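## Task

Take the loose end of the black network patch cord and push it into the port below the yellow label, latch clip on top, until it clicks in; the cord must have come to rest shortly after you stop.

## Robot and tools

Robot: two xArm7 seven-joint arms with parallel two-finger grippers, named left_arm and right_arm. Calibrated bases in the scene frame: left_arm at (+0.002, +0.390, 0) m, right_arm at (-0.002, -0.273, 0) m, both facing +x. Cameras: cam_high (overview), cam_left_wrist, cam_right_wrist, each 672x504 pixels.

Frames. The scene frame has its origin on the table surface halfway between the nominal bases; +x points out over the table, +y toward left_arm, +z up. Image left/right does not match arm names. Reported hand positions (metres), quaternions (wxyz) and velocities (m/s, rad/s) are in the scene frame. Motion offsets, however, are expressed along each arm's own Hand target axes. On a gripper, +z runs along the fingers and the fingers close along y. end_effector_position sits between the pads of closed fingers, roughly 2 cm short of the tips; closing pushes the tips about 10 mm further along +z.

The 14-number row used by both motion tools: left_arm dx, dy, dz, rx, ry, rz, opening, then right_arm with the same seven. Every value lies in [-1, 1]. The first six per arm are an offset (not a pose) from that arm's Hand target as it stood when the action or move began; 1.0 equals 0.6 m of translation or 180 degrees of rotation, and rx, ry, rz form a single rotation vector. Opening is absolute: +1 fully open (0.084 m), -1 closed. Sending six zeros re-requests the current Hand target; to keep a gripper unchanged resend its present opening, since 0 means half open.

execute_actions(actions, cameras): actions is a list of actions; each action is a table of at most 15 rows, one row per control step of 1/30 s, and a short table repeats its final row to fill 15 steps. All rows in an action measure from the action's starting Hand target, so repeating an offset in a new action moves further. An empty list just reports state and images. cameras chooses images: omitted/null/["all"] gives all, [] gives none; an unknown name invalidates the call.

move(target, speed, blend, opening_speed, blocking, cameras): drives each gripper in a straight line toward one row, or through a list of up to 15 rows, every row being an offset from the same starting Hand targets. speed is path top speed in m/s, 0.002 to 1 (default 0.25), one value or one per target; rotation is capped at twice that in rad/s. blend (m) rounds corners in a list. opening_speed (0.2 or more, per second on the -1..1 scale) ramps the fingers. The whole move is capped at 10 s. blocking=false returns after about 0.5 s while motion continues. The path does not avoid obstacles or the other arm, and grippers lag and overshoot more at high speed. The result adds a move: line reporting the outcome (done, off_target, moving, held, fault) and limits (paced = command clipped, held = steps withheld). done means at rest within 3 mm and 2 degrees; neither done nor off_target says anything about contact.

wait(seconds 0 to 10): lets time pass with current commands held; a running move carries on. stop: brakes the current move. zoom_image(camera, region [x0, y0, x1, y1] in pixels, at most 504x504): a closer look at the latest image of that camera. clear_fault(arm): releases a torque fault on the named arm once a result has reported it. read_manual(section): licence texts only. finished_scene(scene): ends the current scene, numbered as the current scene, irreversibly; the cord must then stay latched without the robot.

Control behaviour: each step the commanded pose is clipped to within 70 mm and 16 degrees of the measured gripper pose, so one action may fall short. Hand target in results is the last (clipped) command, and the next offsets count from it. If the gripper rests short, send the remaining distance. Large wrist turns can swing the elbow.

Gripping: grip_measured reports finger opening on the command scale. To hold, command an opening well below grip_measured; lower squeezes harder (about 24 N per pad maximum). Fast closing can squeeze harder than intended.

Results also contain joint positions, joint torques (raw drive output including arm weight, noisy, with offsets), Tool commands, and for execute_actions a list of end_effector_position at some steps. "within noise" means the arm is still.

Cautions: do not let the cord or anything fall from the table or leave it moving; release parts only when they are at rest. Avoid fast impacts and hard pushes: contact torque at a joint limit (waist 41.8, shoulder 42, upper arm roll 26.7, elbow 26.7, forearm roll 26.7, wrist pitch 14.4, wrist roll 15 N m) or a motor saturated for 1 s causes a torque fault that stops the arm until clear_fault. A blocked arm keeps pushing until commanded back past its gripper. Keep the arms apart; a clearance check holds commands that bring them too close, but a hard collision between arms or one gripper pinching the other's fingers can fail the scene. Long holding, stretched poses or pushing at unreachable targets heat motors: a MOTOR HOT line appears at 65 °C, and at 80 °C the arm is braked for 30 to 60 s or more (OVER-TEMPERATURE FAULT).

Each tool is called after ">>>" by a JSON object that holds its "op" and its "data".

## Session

>>> {"op": "execute_actions", "data": {"actions": []}}

>>> {"op": "zoom_image", "data": {"camera": "cam_high", "region": [190, 140, 430, 320]}}

Scene clock: 0.00 s.
left_arm: end_effector_position=(+0.0835, +0.1081, +0.3086) grip_measured=+1.00 end_effector_quat_wxyz=(-0.038, -0.259, +0.962, -0.077) | right_arm: end_effector_position=(+0.6120, -0.0118, +0.2786) grip_measured=+1.00 end_effector_quat_wxyz=(-0.037, +0.951, +0.140, +0.275)
Joint positions: left_arm=[-1.571 -0.813 0.25 0.663 0.122 1.299 1.199 0.084] | right_arm=[0.426 0.268 -0.01 1.376 -0.135 0.554 0.22 0.084]
Joint velocities: within noise
Joint torques (N m): no reading
Motor temperatures (°C): left_arm=[33 34 36 33 31 37 30] | right_arm=[33 36 37 34 37 31 32]
Hand target: left_arm +0.0835, +0.1081, +0.3086; -0.038, -0.259, +0.962, -0.077 | right_arm +0.6120, -0.0118, +0.2786; -0.037, +0.951, +0.140, +0.275
Tool commands: left_gripper/opening=+1.0 right_gripper/opening=+1.0

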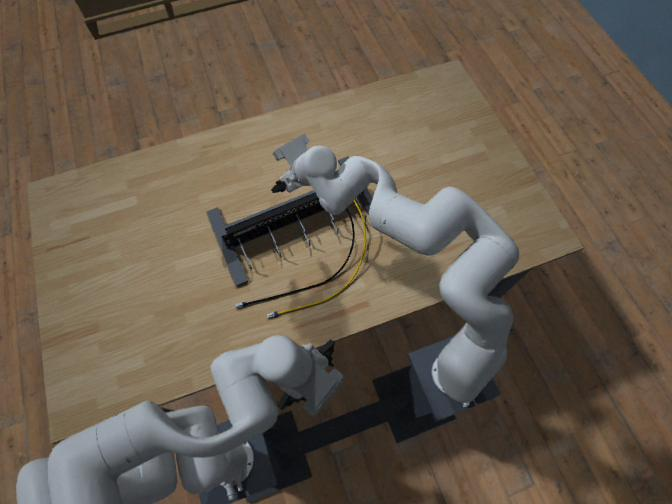

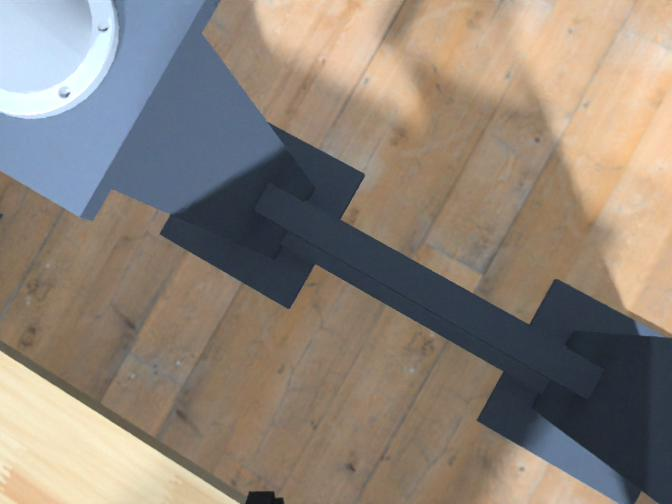

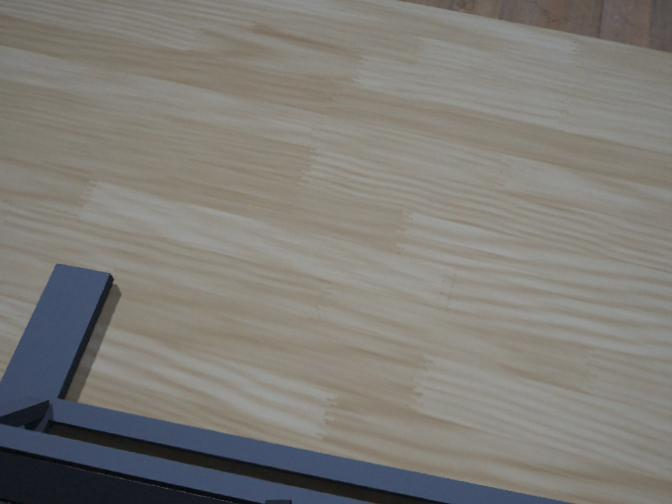

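Scaled by 2.100 from the camera's 672x504 image, which has a finer 960x720 frame.

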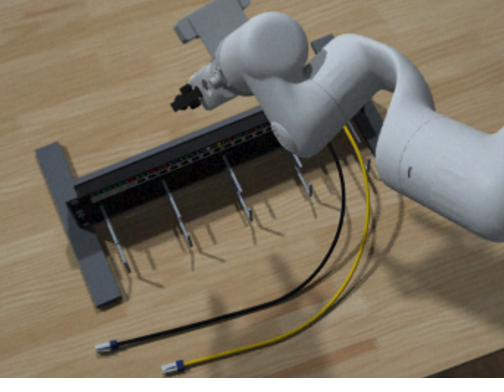

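>>> {"op": "move", "data": {"target": [-0.5647,-0.1805,0.024,-0.0627,0.0212,0.6656,1, -0.3505,-0.073,-0.323,-0.0562,0.0703,0.0736,1], "speed": 0.35}}

Scene clock: 36.17 s.
left_arm: end_effector_position=(+0.4300, +0.1800, +0.2698) grip_measured=+1.00 end_effector_quat_wxyz=(+0.000, +0.707, +0.707, +0.000) | right_arm: end_effector_position=(+0.3298, -0.0497, +0.3301) grip_measured=+1.00 end_effector_quat_wxyz=(+0.001, +0.924, +0.000, +0.383)
Joint positions: left_arm=[-2.215 -0.713 1.381 1.283 0.7 1.474 3.728 0.084] | right_arm=[0.551 -0.716 0.222 0.535 -0.578 0.719 1.104 0.084]
Joint velocities: within noise
Joint torques (N m): left_arm=[-4.11 3.84 -8.41 11.84 2.15 -0.37 2.69] | right_arm=[4.11 -8.67 -0.11 10.39 2.4 -0.92 1.08]
Motor temperatures (°C): left_arm=[33 34 36 38 31 37 30] | right_arm=[33 37 37 38 37 31 32]
Hand target: left_arm +0.4300, +0.1800, +0.2698; +0.000, +0.707, +0.707, +0.000 | right_arm +0.3298, -0.0497, +0.3301; +0.001, +0.924, +0.000, +0.383
Off the commanded pose: left_arm 0.000 m, 0 deg | right_arm 0.000 m, 0 deg.
move: done

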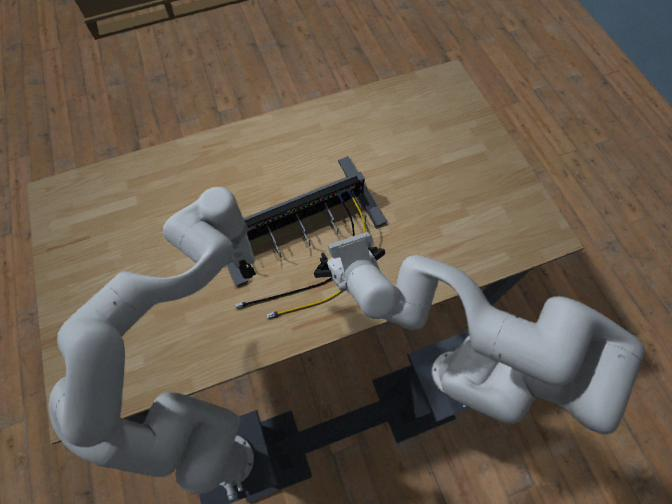

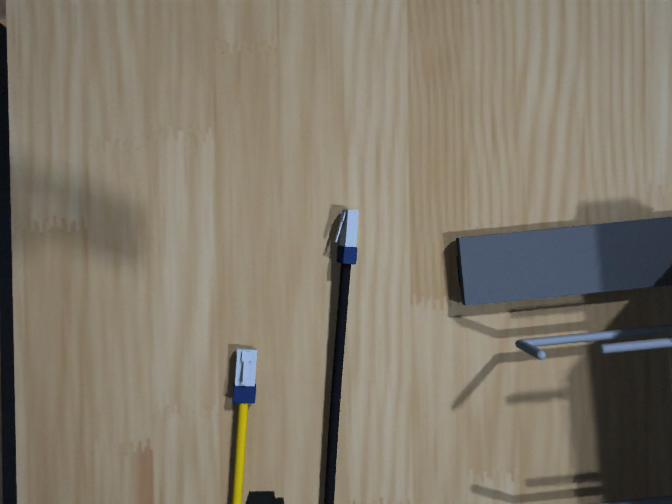

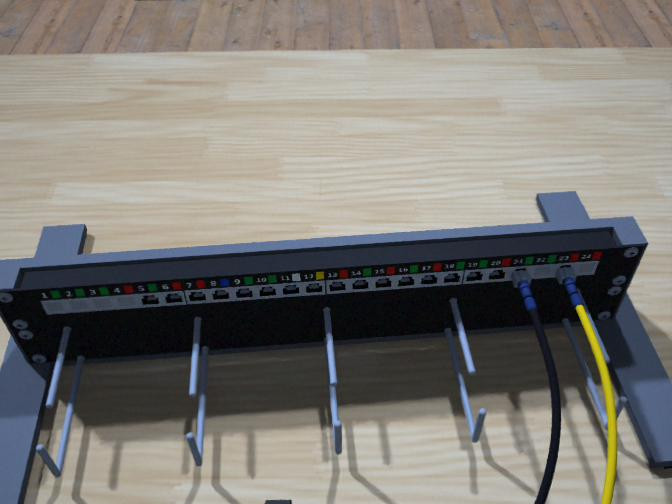

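>>> {"op": "zoom_image", "data": {"camera": "cam_right_wrist", "region": [220, 240, 440, 405]}}

>>> {"op": "zoom_image", "data": {"camera": "cam_left_wrist", "region": [300, 195, 400, 275]}}

Scaled by 2.291 from the camera's 672x504 image, which has a finer 960x720 frame.

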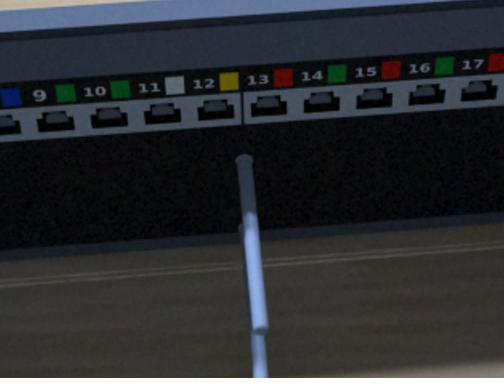

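Scaled by 5.040 from the camera's 672x504 image, which has a finer 960x720 frame.

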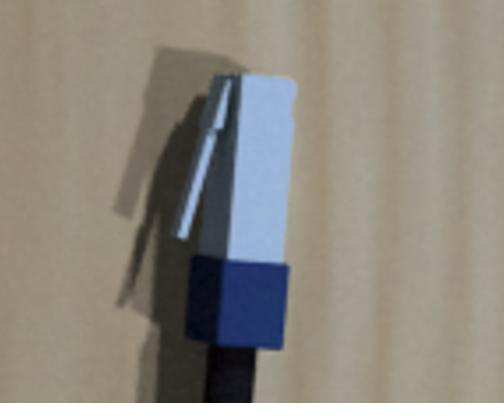

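>>> {"op": "move", "data": {"target": [-0.0707,-0.0478,0.1997,0,0,0.0228,0, 0,0,0,0,0,0,1], "speed": 0.25, "cameras": ["cam_left_wrist"]}}

Scene clock: 124.13 s.
left_arm: end_effector_position=(+0.4012, +0.1375, +0.1500) grip_measured=-0.01 end_effector_quat_wxyz=(+0.000, +0.732, +0.681, +0.000) | right_arm: end_effector_position=(+0.3298, -0.0497, +0.3301) grip_measured=+1.00 end_effector_quat_wxyz=(+0.001, +0.924, +0.000, +0.383)
Joint positions: left_arm=[-2.358 -0.775 1.581 1.057 0.846 1.204 3.617 0.044] | right_arm=[0.551 -0.716 0.222 0.535 -0.578 0.719 1.104 0.084]
Joint velocities: within noise
Joint torques (N m): left_arm=[-4.33 5.32 -8.75 11.2 2.01 -2.38 -2.46] | right_arm=[3.94 -8.81 -0.16 10.25 2.78 -0.88 1.1]
Motor temperatures (°C): left_arm=[32 34 38 38 31 36 30] | right_arm=[33 36 37 38 37 30 32]
Hand target: left_arm +0.4013, +0.1375, +0.1500; +0.000, +0.732, +0.681, +0.000 | right_arm +0.3298, -0.0497, +0.3301; +0.001, +0.924, +0.000, +0.383
Off the commanded pose: left_arm 0.000 m, 0 deg | right_arm 0.000 m, 0 deg.
move: done
Images, in order (width x height): cam_left_wrist 672x504.

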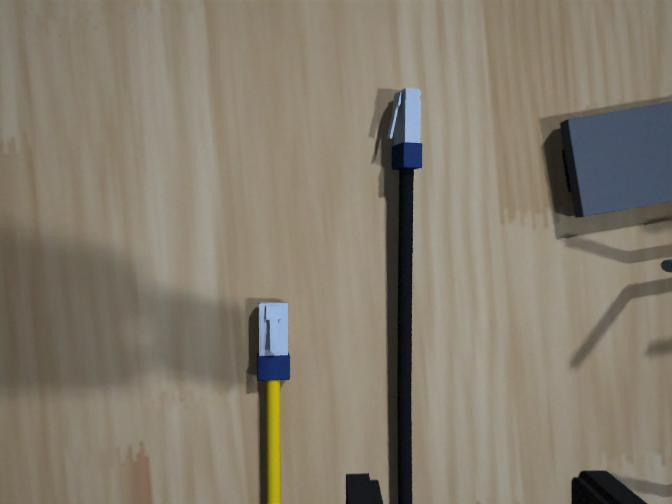

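>>> {"op": "move", "data": {"target": [[0,0,0.19,0,0,0,0, 0,0,0,0,0,0,1],[0,0,0.2163,0,0,0,0, 0,0,0,0,0,0,1],[0,0,0.2163,0,0,0,-1, 0,0,0,0,0,0,1]], "speed": [0.2,0.04,0.04], "opening_speed": 0.8, "cameras": ["cam_left_wrist"]}}

Scene clock: 130.20 s.
left_arm: end_effector_position=(+0.4013, +0.1373, +0.0202) grip_measured=-0.88 end_effector_quat_wxyz=(+0.000, +0.732, +0.681, +0.000) | right_arm: end_effector_position=(+0.3298, -0.0497, +0.3301) grip_measured=+1.00 end_effector_quat_wxyz=(+0.001, +0.924, +0.000, +0.383)
Joint positions: left_arm=[-2.541 -0.906 1.915 0.996 1.103 0.978 3.494 0.005] | right_arm=[0.551 -0.716 0.222 0.535 -0.578 0.719 1.104 0.084]
Joint velocities: within noise
Joint torques (N m): left_arm=[-3.81 10.88 -9.3 8.97 1.99 -2.16 -2.36] | right_arm=[3.99 -9.11 -0.24 10.33 2.65 -0.9 0.94]
Motor temperatures (°C): left_arm=[32 34 38 38 31 37 30] | right_arm=[33 36 37 38 37 30 32]
Hand target: left_arm +0.4013, +0.1373, +0.0202; +0.000, +0.732, +0.681, +0.000 | right_arm +0.3298, -0.0497, +0.3301; +0.001, +0.924, +0.000, +0.383
Off the commanded pose: left_arm 0.000 m, 0 deg | right_arm 0.000 m, 0 deg.
move: done
Images, in order (width x height): cam_left_wrist 672x504.

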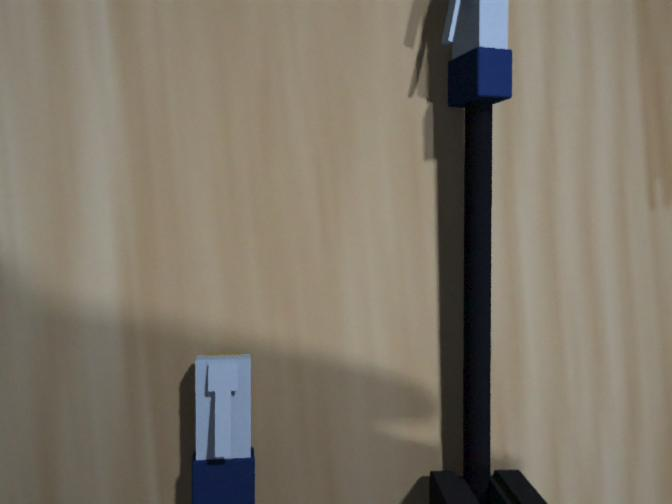

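>>> {"op": "move", "data": {"target": [[0,0,-0.3,0,0,0,-1, 0,0,0,0,0,0,1],[-0.1702,0.127,-0.3,0,0,0,-1, 0,0,0,0,0,0,1]], "speed": 0.15, "blend": [0.03,0]}}

>>> {"op": "zoom_image", "data": {"camera": "cam_left_wrist", "region": [400, 0, 560, 120]}}

Scene clock: 153.73 s.
left_arm: end_effector_position=(+0.4700, +0.0302, +0.2003) grip_measured=-0.88 end_effector_quat_wxyz=(+0.000, +0.732, +0.681, +0.000) | right_arm: end_effector_position=(+0.3298, -0.0497, +0.3301) grip_measured=+1.00 end_effector_quat_wxyz=(+0.001, +0.924, +0.000, +0.383)
Joint positions: left_arm=[-2.925 -0.855 1.836 1.652 0.826 1.426 3.657 0.005] | right_arm=[0.551 -0.716 0.222 0.535 -0.578 0.719 1.104 0.084]
Joint velocities: within noise
Joint torques (N m): left_arm=[-4.26 17.68 -9.1 11.41 2.25 -0.42 2.58] | right_arm=[4.25 -8.86 -0.43 10.24 2.7 -0.81 1.03]
Motor temperatures (°C): left_arm=[32 34 39 37 31 37 30] | right_arm=[33 36 37 38 37 30 32]
Hand target: left_arm +0.4700, +0.0302, +0.2003; +0.000, +0.732, +0.681, +0.000 | right_arm +0.3298, -0.0497, +0.3301; +0.001, +0.924, +0.000, +0.383
Off the commanded pose: left_arm 0.000 m, 0 deg | right_arm 0.000 m, 0 deg.
move: done

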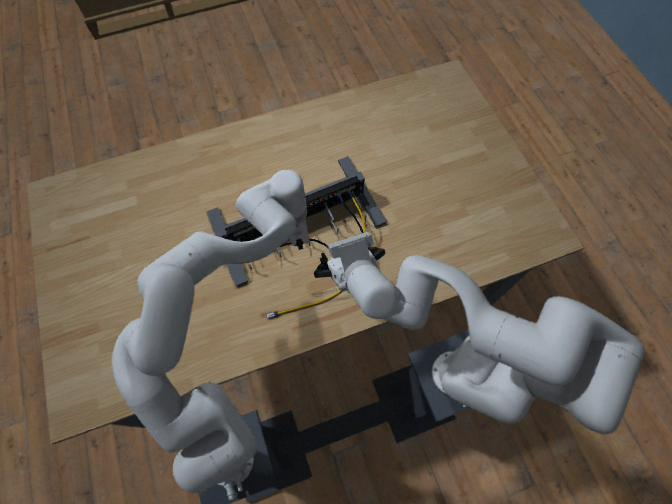

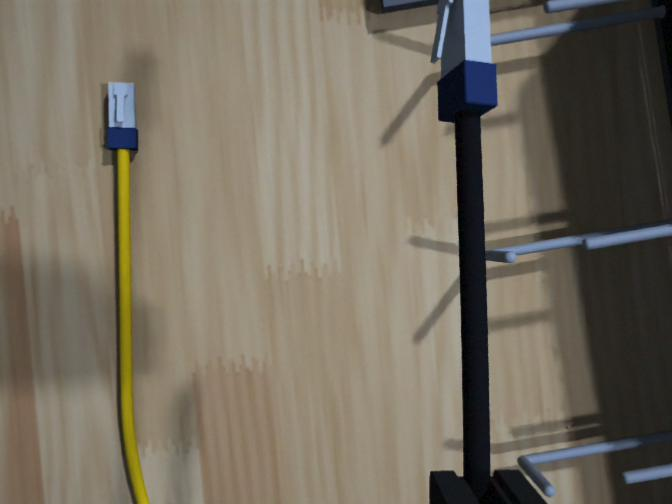

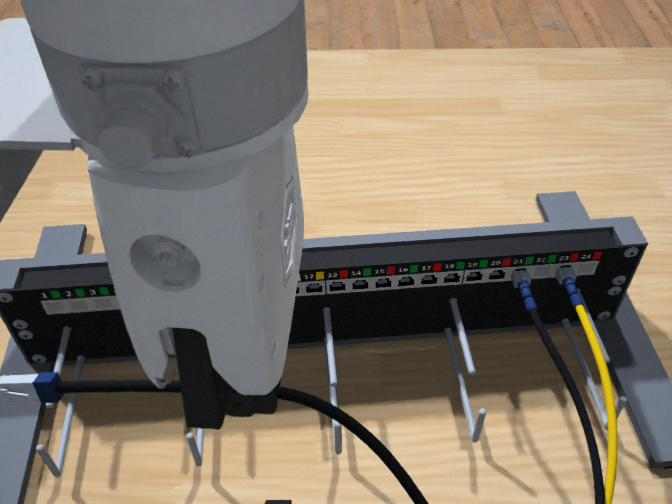

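Scaled by 3.150 from the camera's 672x504 image, which has a finer 960x720 frame.

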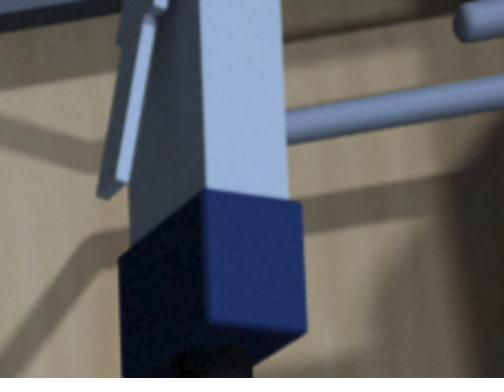

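>>> {"op": "move", "data": {"target": [0,0,0,0,0,0,-1, -0.0823,-0.2995,0.1297,-0.1321,0.1015,-0.4776,0.2], "speed": 0.25}}

>>> {"op": "zoom_image", "data": {"camera": "cam_right_wrist", "region": [336, 252, 560, 420]}}

Scene clock: 168.30 s.
left_arm: end_effector_position=(+0.4700, +0.0302, +0.2003) grip_measured=-0.88 end_effector_quat_wxyz=(+0.000, +0.732, +0.681, +0.000) | right_arm: end_effector_position=(+0.3501, +0.1299, +0.2400) grip_measured=+0.19 end_effector_quat_wxyz=(+0.431, +0.592, +0.551, +0.400)
Joint positions: left_arm=[-2.925 -0.855 1.836 1.653 0.826 1.426 3.657 0.005] | right_arm=[0.51 0.155 0.764 0.903 -1.576 1.265 0.732 0.052]
Joint velocities: within noise
Joint torques (N m): left_arm=[-4.59 17.99 -9.17 11.32 2.11 -0.17 2.59] | right_arm=[4.56 -11.45 1.13 11.33 -3.54 2 -1.01]
Motor temperatures (°C): left_arm=[32 34 39 37 31 37 30] | right_arm=[33 36 37 38 37 30 32]
Hand target: left_arm +0.4700, +0.0302, +0.2003; +0.000, +0.732, +0.681, +0.000 | right_arm +0.3501, +0.1299, +0.2400; +0.431, +0.592, +0.551, +0.400
Off the commanded pose: left_arm 0.000 m, 0 deg | right_arm 0.000 m, 0 deg.
move: done

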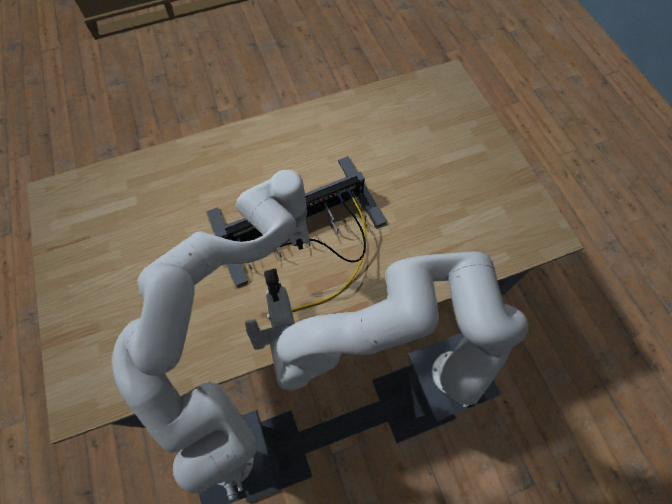

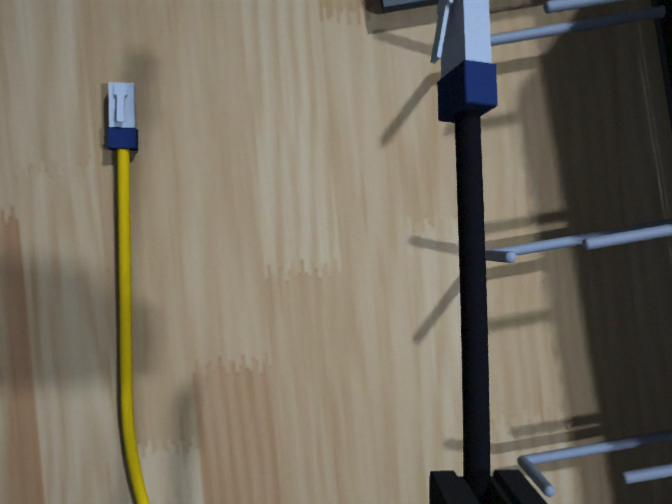

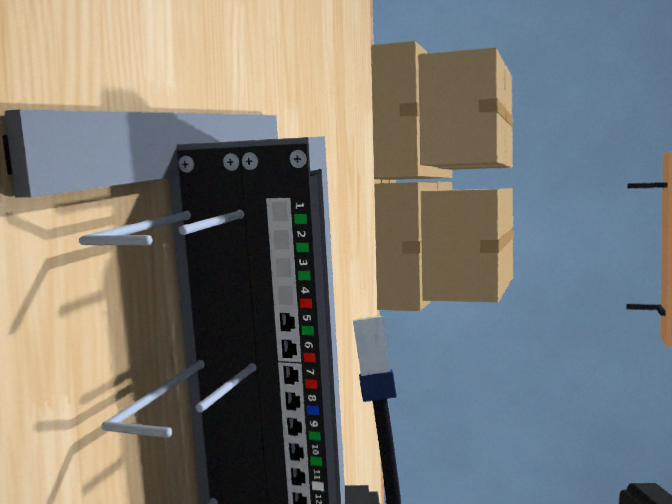

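Scaled by 2.250 from the camera's 672x504 image, which has a finer 960x720 frame.

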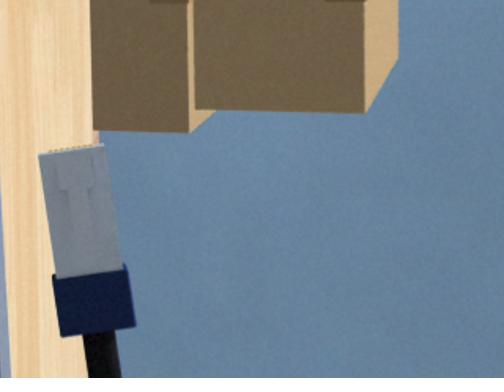

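>>> {"op": "move", "data": {"target": [0,0,0,0,0,0,-1, 0.0077,-0.032,0.1403,0,0,-0.0433,0.2], "speed": 0.12, "cameras": ["cam_left_wrist","cam_right_wrist"]}}

>>> {"op": "zoom_image", "data": {"camera": "cam_right_wrist", "region": [336, 352, 538, 504]}}

Scene clock: 243.27 s.
left_arm: end_effector_position=(+0.4700, +0.0302, +0.2003) grip_measured=-0.88 end_effector_quat_wxyz=(+0.000, +0.732, +0.681, +0.000) | right_arm: end_effector_position=(+0.4244, +0.1291, +0.1958) grip_measured=+0.19 end_effector_quat_wxyz=(+0.457, +0.554, +0.590, +0.370)
Joint positions: left_arm=[-2.925 -0.855 1.836 1.653 0.826 1.426 3.657 0.005] | right_arm=[0.466 0.354 0.664 0.999 -1.788 1.236 0.65 0.052]
Joint velocities: within noise
Joint torques (N m): left_arm=[-4.2 17.73 -9.03 11.4 1.83 -0.25 2.57] | right_arm=[-4.31 -15.33 2.3 10.7 -3.42 -0.38 -0.99]
Motor temperatures (°C): left_arm=[32 35 39 38 31 36 30] | right_arm=[33 36 37 39 37 31 32]
Hand target: left_arm +0.4700, +0.0302, +0.2003; +0.000, +0.732, +0.681, +0.000 | right_arm +0.4244, +0.1291, +0.1957; +0.457, +0.554, +0.590, +0.370
Off the commanded pose: left_arm 0.000 m, 0 deg | right_arm 0.000 m, 0 deg.
move: done
Images, in order (width x height): cam_left_wrist 672x504, cam_right_wrist 672x504.

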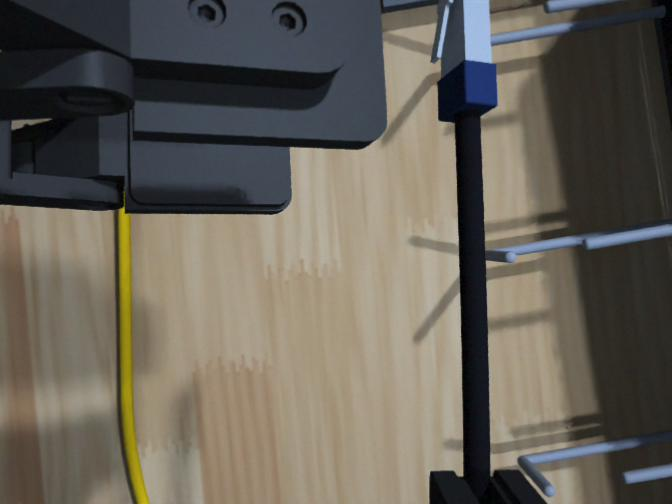

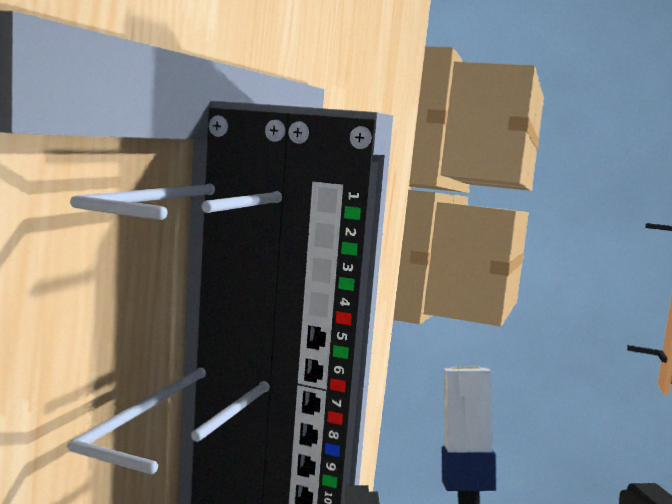

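Scaled by 2.495 from the camera's 672x504 image, which has a finer 960x720 frame.

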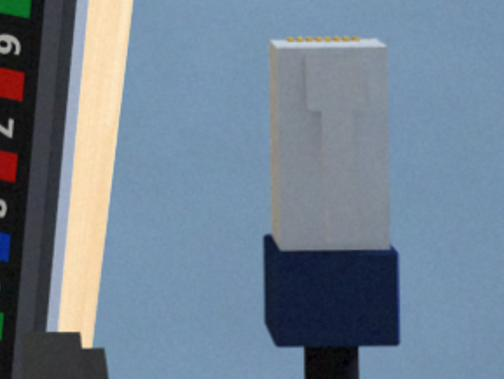

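>>> {"op": "move", "data": {"target": [[0,0,0,0,0,0,-1, 0,0,0.08,0,0,0,0.2],[0,0,0,0,0,0,-1, 0,0,0.08,0,0,0,-1]], "speed": 0.08, "opening_speed": 0.6, "cameras": ["cam_left_wrist","cam_right_wrist"]}}

>>> {"op": "zoom_image", "data": {"camera": "cam_right_wrist", "region": [420, 384, 600, 504]}}

>>> {"op": "zoom_image", "data": {"camera": "cam_left_wrist", "region": [350, 0, 560, 150]}}

Scene clock: 250.73 s.
left_arm: end_effector_position=(+0.4700, +0.0302, +0.2003) grip_measured=-0.88 end_effector_quat_wxyz=(+0.000, +0.732, +0.681, +0.000) | right_arm: end_effector_position=(+0.4699, +0.1258, +0.1809) grip_measured=-0.71 end_effector_quat_wxyz=(+0.457, +0.554, +0.590, +0.370)
Joint positions: left_arm=[-2.925 -0.855 1.836 1.653 0.826 1.426 3.657 0.005] | right_arm=[0.434 0.443 0.611 1.077 -1.883 1.194 0.646 0.013]
Joint velocities: within noise
Joint torques (N m): left_arm=[-4.24 18.01 -9.25 11.49 1.59 -0.41 2.65] | right_arm=[-4.08 -17.44 2.99 10.55 -3.45 -0.44 -1.05]
Motor temperatures (°C): left_arm=[32 35 39 38 31 36 30] | right_arm=[33 36 37 39 37 31 32]
Hand target: left_arm +0.4700, +0.0302, +0.2003; +0.000, +0.732, +0.681, +0.000 | right_arm +0.4699, +0.1258, +0.1809; +0.457, +0.554, +0.590, +0.370
Off the commanded pose: left_arm 0.000 m, 0 deg | right_arm 0.000 m, 0 deg.
move: done
Images, in order (width x height): cam_left_wrist 672x504, cam_right_wrist 672x504.

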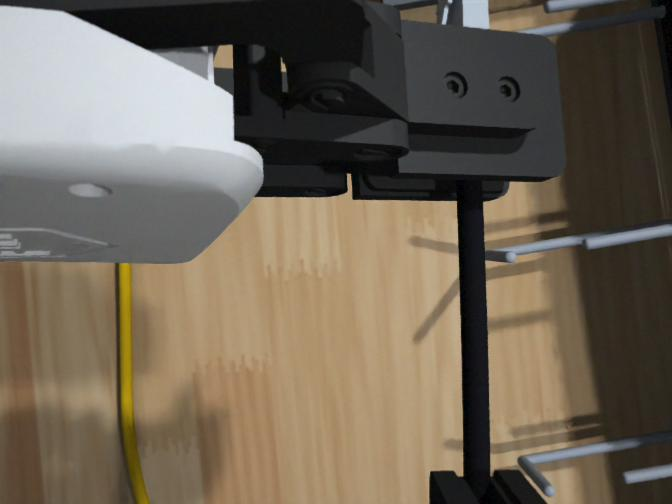

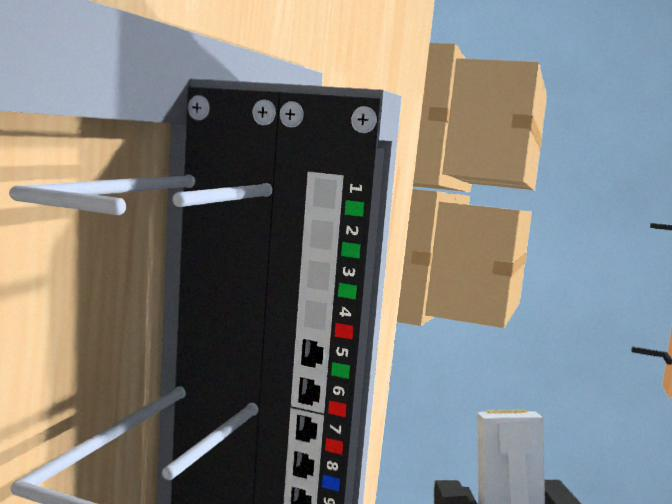

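Scaled by 2.800 from the camera's 672x504 image, which has a finer 960x720 frame.

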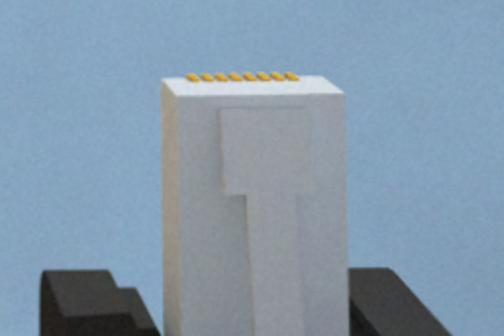

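Scaled by 2.400 from the camera's 672x504 image, which has a finer 960x720 frame.

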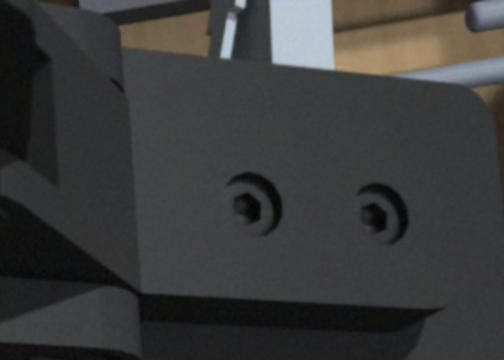

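>>> {"op": "move", "data": {"target": [[0,0,0,0,0,0,0, 0,0,0,0,0,0,-1],[0,0,-0.25,0,0,0,0, 0,0,0,0,0,0,-1],[0.4427,-0.1153,-0.25,-0.4220,0.1207,0.7237,0, 0,0,0,0,0,0,-1]], "speed": [0.1,0.2,0.45], "opening_speed": 0.6}}

Scene clock: 298.87 s.
left_arm: end_effector_position=(+0.4200, +0.2998, +0.3504) grip_measured=-0.01 end_effector_quat_wxyz=(+0.248, +0.773, -0.408, +0.417) | right_arm: end_effector_position=(+0.4699, +0.1258, +0.1809) grip_measured=-0.71 end_effector_quat_wxyz=(+0.457, +0.554, +0.590, +0.370)
Joint positions: left_arm=[-1.75 -2.06 0.866 0.709 1.319 1.376 6.282 0.044] | right_arm=[0.434 0.443 0.611 1.077 -1.883 1.194 0.646 0.013]
Joint velocities: within noise
Joint torques (N m): left_arm=[-4.7 -2.14 -10.34 2.21 -2.86 -0.82 2.65] | right_arm=[-3.71 -17.75 3.8 10.34 -2.57 -0.2 -0.88]
Motor temperatures (°C): left_arm=[32 35 39 38 31 36 30] | right_arm=[33 36 37 38 37 30 32]
Hand target: left_arm +0.4201, +0.3002, +0.3500; +0.261, +0.740, -0.445, +0.431 | right_arm +0.4699, +0.1258, +0.1809; +0.457, +0.554, +0.590, +0.370
Off the commanded pose: left_arm 0.001 m, 6 deg | right_arm 0.000 m, 0 deg.
joint sent to its limit (left arm) — joint 2 (shoulder), lower limit; joint 7 (wrist roll), upper limit. The joint targets are off in orientation, not in position.
move: off_target (left_arm)

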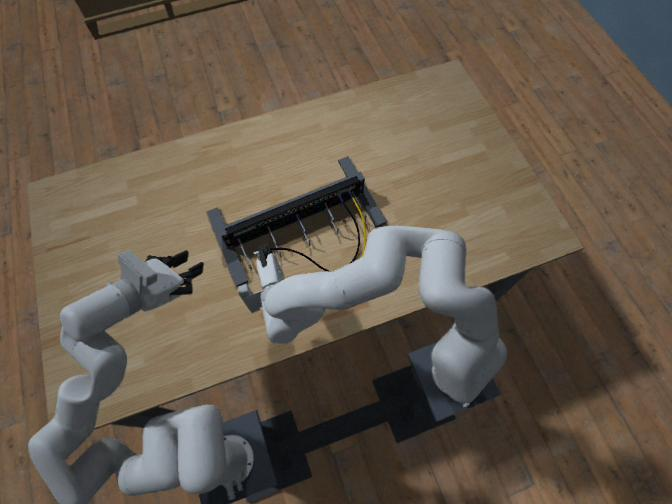

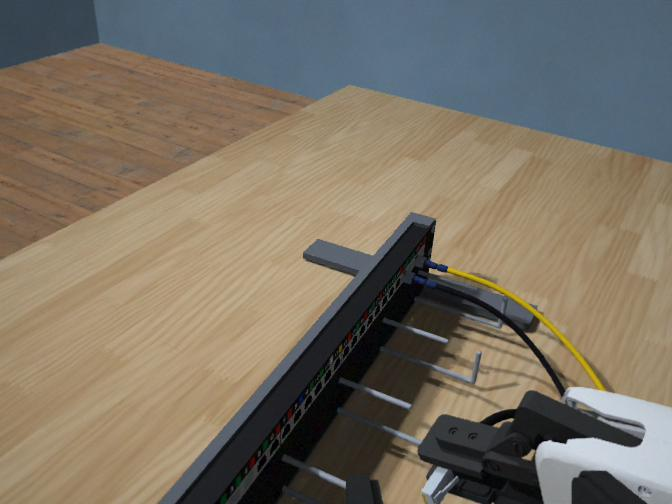

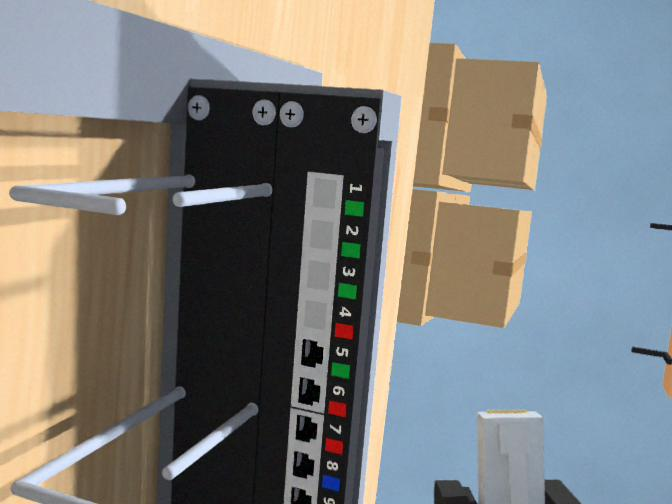

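>>> {"op": "move", "data": {"target": [[0,0,0,0,0,-0.5,-1, -0.179,0.0153,0.0183,0.3410,-0.2469,0.4252,-1],[0.0148,-0.075,0.3502,0,0,-1.0,-1, -0.1947,-0.0832,0.1623,0.3410,-0.2469,0.4252,-1]], "speed": 0.25}}

Scene clock: 325.13 s.
left_arm: end_effector_position=(+0.5474, +0.1558, +0.2543) grip_measured=-1.00 end_effector_quat_wxyz=(+0.431, +0.445, +0.740, -0.261) | right_arm: end_effector_position=(+0.5430, -0.0024, +0.1189) grip_measured=-0.71 end_effector_quat_wxyz=(-0.001, +0.999, +0.048, +0.024)
Joint positions: left_arm=[-2.077 -1.863 1.306 1.012 1.612 0.89 3.223 0] | right_arm=[-0.07 0.639 0.679 1.527 -0.482 1.009 0.66 0.013]
Joint velocities: within noise
Joint torques (N m): left_arm=[-4.22 27.61 -12.51 -0.14 2.32 -2.93 -2.42] | right_arm=[4.1 -20.81 7.01 11.58 -2.54 -3.31 -1.18]
Motor temperatures (°C): left_arm=[32 34 39 35 31 37 30] | right_arm=[33 36 37 39 36 30 32]
Hand target: left_arm +0.5474, +0.1558, +0.2543; +0.431, +0.445, +0.740, -0.261 | right_arm +0.5430, -0.0024, +0.1189; -0.001, +0.999, +0.048, +0.024
Off the commanded pose: left_arm 0.000 m, 0 deg | right_arm 0.000 m, 0 deg.
move: done

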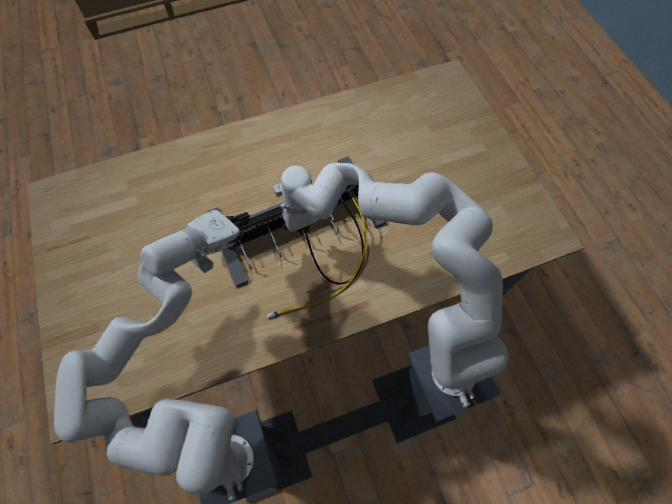

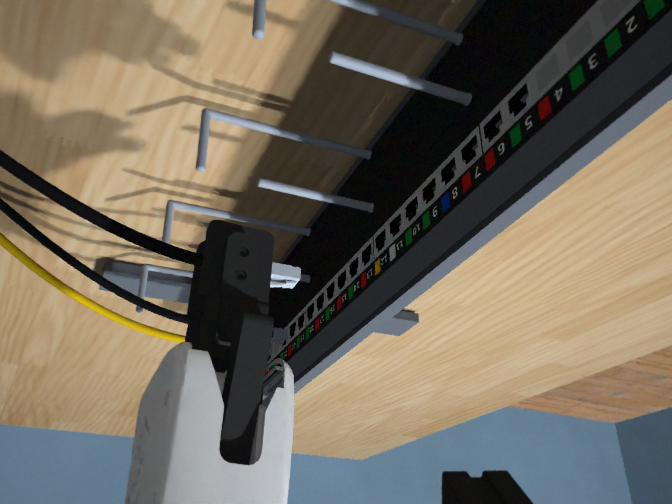

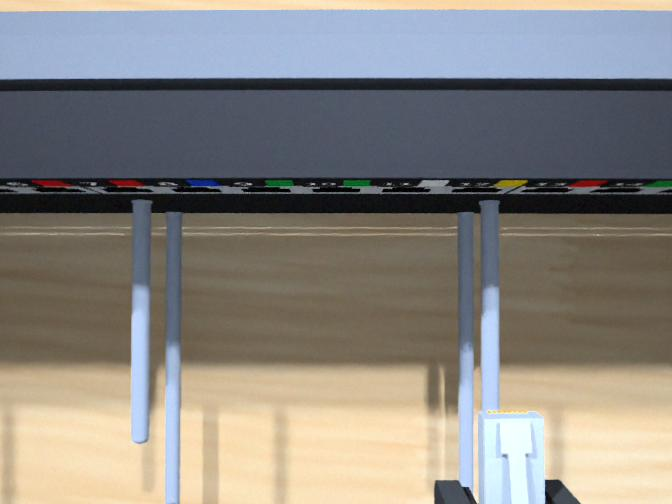

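>>> {"op": "zoom_image", "data": {"camera": "cam_right_wrist", "region": [430, 150, 590, 250]}}

>>> {"op": "zoom_image", "data": {"camera": "cam_right_wrist", "region": [430, 404, 590, 504]}}

>>> {"op": "zoom_image", "data": {"camera": "cam_left_wrist", "region": [260, 228, 420, 328]}}

Scaled by 3.150 from the camera's 672x504 image, which has a finer 960x720 frame.

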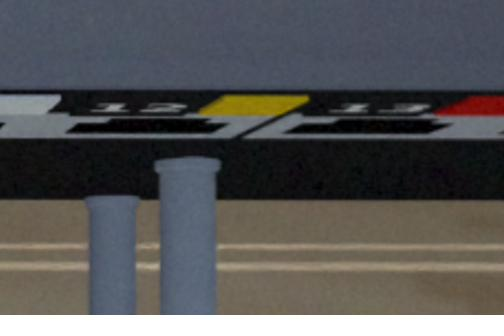

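Scaled by 3.150 from the camera's 672x504 image, which has a finer 960x720 frame.

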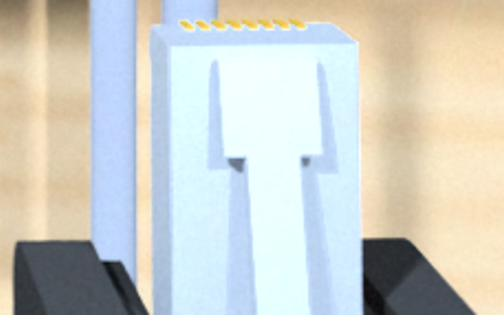

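Scaled by 3.150 from the camera's 672x504 image, which has a finer 960x720 frame.

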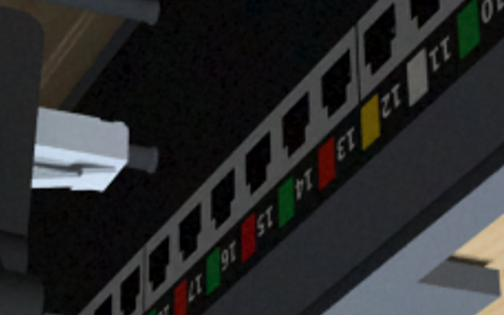

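>>> {"op": "zoom_image", "data": {"camera": "cam_left_wrist", "region": [264, 256, 312, 292]}}

>>> {"op": "zoom_image", "data": {"camera": "cam_left_wrist", "region": [350, 222, 414, 270]}}

Scaled by 10.500 from the camera's 672x504 image, which has a finer 960x720 frame.

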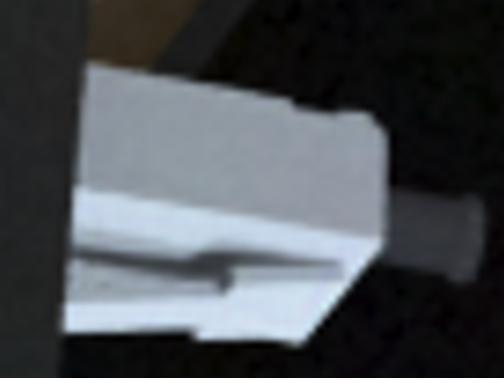

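Scaled by 7.875 from the camera's 672x504 image, which has a finer 960x720 frame.

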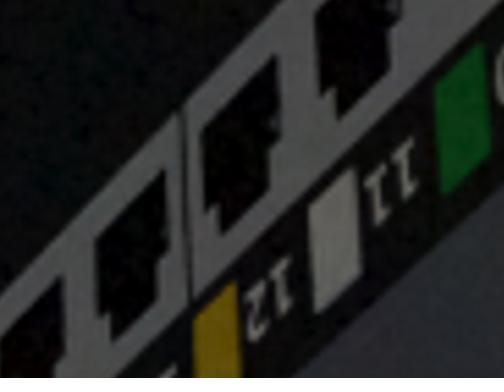

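>>> {"op": "move", "data": {"target": [0,0,0,0,0,0,-1, 0.0605,-0.0017,0.051,0,0,0,-1], "speed": 0.06, "cameras": ["cam_left_wrist","cam_right_wrist"]}}

>>> {"op": "zoom_image", "data": {"camera": "cam_left_wrist", "region": [334, 216, 414, 276]}}

>>> {"op": "zoom_image", "data": {"camera": "cam_right_wrist", "region": [430, 344, 590, 464]}}

Scene clock: 415.17 s.
left_arm: end_effector_position=(+0.5474, +0.1558, +0.2543) grip_measured=-1.00 end_effector_quat_wxyz=(+0.431, +0.445, +0.740, -0.261) | right_arm: end_effector_position=(+0.5805, +0.0022, +0.0901) grip_measured=-0.71 end_effector_quat_wxyz=(-0.001, +0.999, +0.048, +0.024)
Joint positions: left_arm=[-2.078 -1.863 1.306 1.012 1.612 0.89 3.223 0] | right_arm=[-0.001 0.793 0.626 1.705 -0.529 1.033 0.641 0.013]
Joint velocities: within noise
Joint torques (N m): left_arm=[-4.28 27.64 -12.74 -0.36 1.97 -2.88 -2.52] | right_arm=[4.16 -24.08 7.48 11.47 -2.47 -0.93 -0.94]
Motor temperatures (°C): left_arm=[32 35 41 34 31 37 30] | right_arm=[32 37 37 39 36 31 32]
Hand target: left_arm +0.5474, +0.1558, +0.2543; +0.431, +0.445, +0.740, -0.261 | right_arm +0.5805, +0.0022, +0.0901; -0.001, +0.999, +0.048, +0.024
Off the commanded pose: left_arm 0.000 m, 0 deg | right_arm 0.000 m, 0 deg.
move: done
Images, in order (width x height): cam_left_wrist 672x504, cam_right_wrist 672x504.

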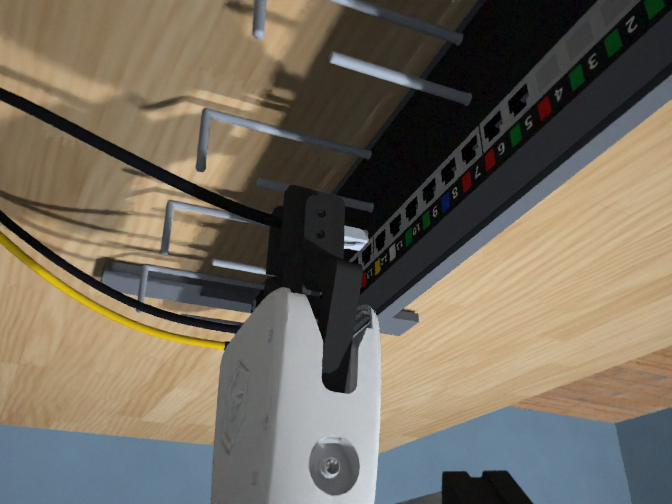

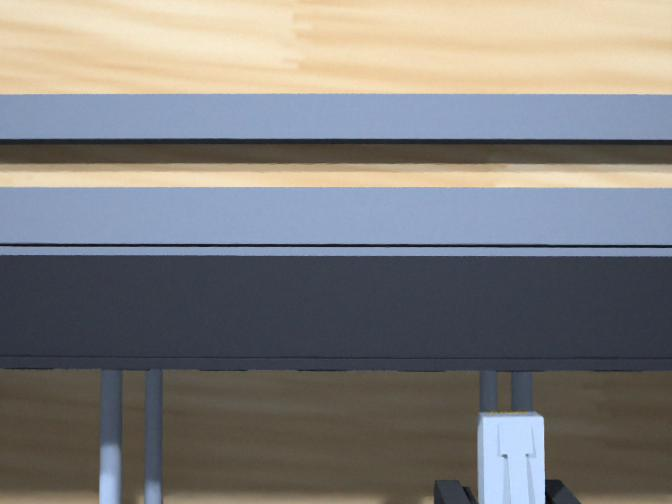

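Scaled by 6.300 from the camera's 672x504 image, which has a finer 960x720 frame.

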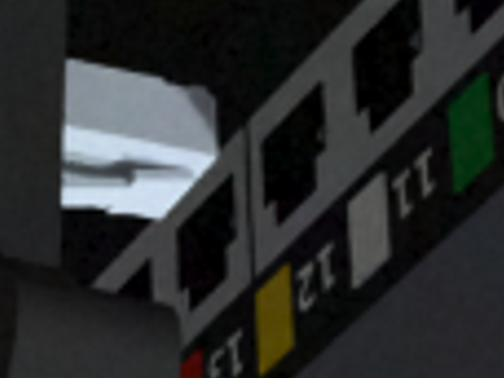

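Scaled by 3.150 from the camera's 672x504 image, which has a finer 960x720 frame.

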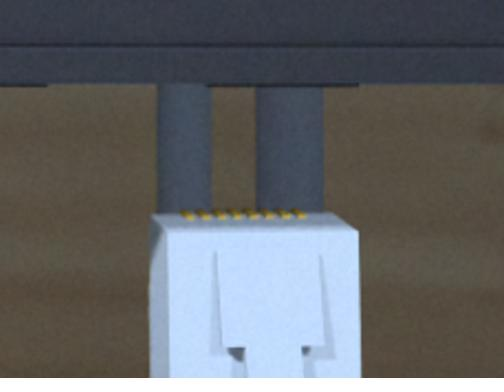

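>>> {"op": "zoom_image", "data": {"camera": "cam_left_wrist", "region": [348, 222, 396, 258]}}

Scaled by 10.500 from the camera's 672x504 image, which has a finer 960x720 frame.

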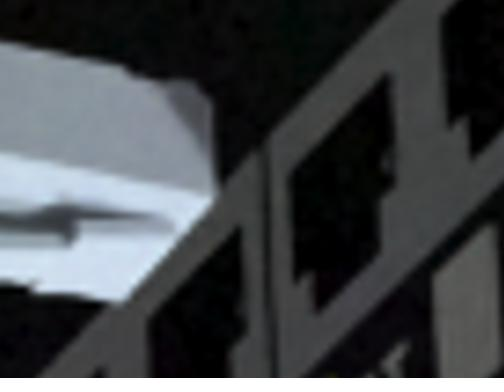

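>>> {"op": "move", "data": {"target": [0,0,0,0,0,0,-1, 0.0138,0.0008,0.0057,0,0,0,-1], "speed": 0.03, "cameras": ["cam_left_wrist","cam_right_wrist"]}}

>>> {"op": "zoom_image", "data": {"camera": "cam_left_wrist", "region": [356, 222, 404, 258]}}

>>> {"op": "zoom_image", "data": {"camera": "cam_right_wrist", "region": [440, 384, 600, 504]}}

Scene clock: 516.30 s.
left_arm: end_effector_position=(+0.5474, +0.1558, +0.2543) grip_measured=-1.00 end_effector_quat_wxyz=(+0.431, +0.445, +0.740, -0.261) | right_arm: end_effector_position=(+0.5889, +0.0026, +0.0871) grip_measured=-0.71 end_effector_quat_wxyz=(-0.001, +0.999, +0.048, +0.024)
Joint positions: left_arm=[-2.078 -1.863 1.306 1.012 1.612 0.89 3.223 0] | right_arm=[0.012 0.823 0.618 1.751 -0.534 1.047 0.63 0.013]
Joint velocities: within noise
Joint torques (N m): left_arm=[-4.01 27.75 -12.34 -0.73 1.94 -2.94 -2.58] | right_arm=[4.25 -25.13 7.57 11.43 -2.6 -0.85 -1.01]
Motor temperatures (°C): left_arm=[32 35 41 33 31 37 30] | right_arm=[32 37 37 39 36 30 32]
Hand target: left_arm +0.5474, +0.1558, +0.2543; +0.431, +0.445, +0.740, -0.261 | right_arm +0.5890, +0.0026, +0.0871; -0.001, +0.999, +0.048, +0.024
Off the commanded pose: left_arm 0.000 m, 0 deg | right_arm 0.000 m, 0 deg.
move: done
Images, in order (width x height): cam_left_wrist 672x504, cam_right_wrist 672x504.

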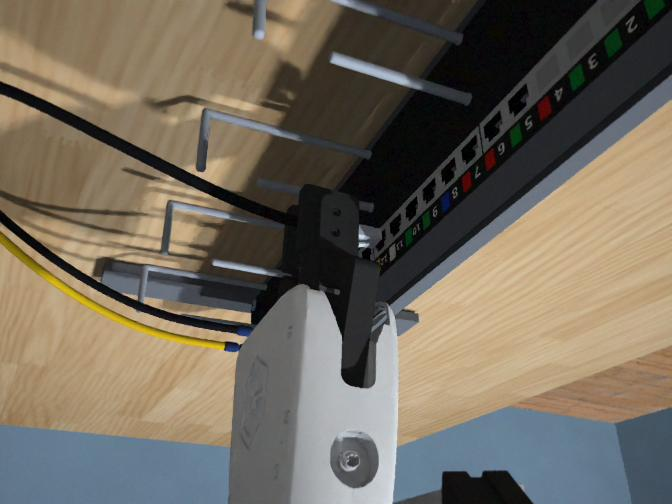

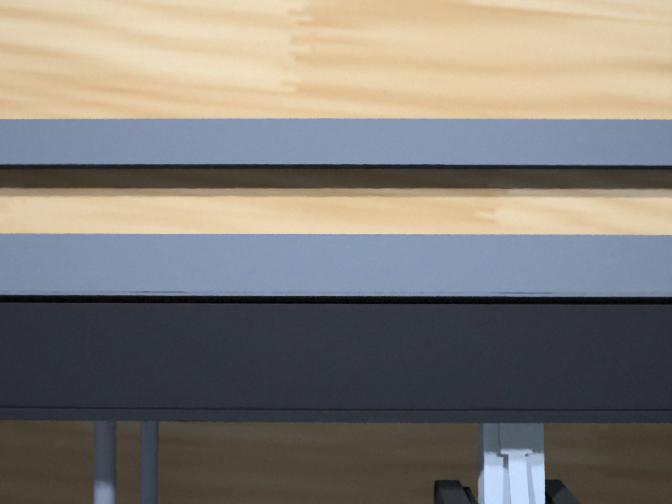

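Scaled by 10.500 from the camera's 672x504 image, which has a finer 960x720 frame.

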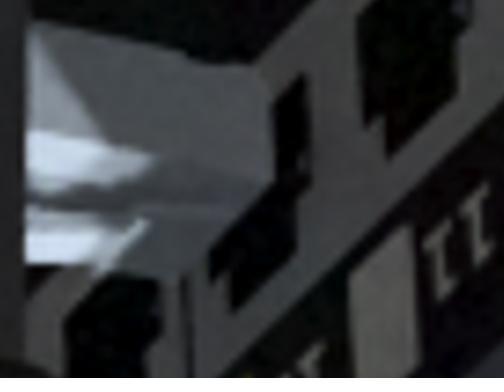

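Scaled by 3.150 from the camera's 672x504 image, which has a finer 960x720 frame.

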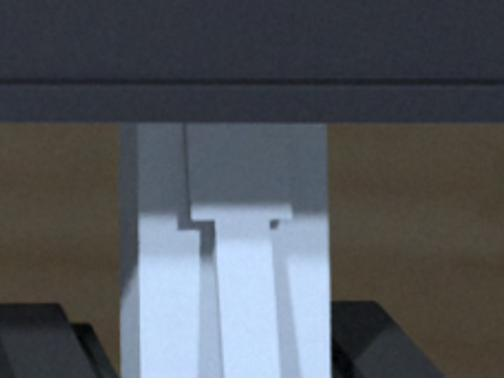

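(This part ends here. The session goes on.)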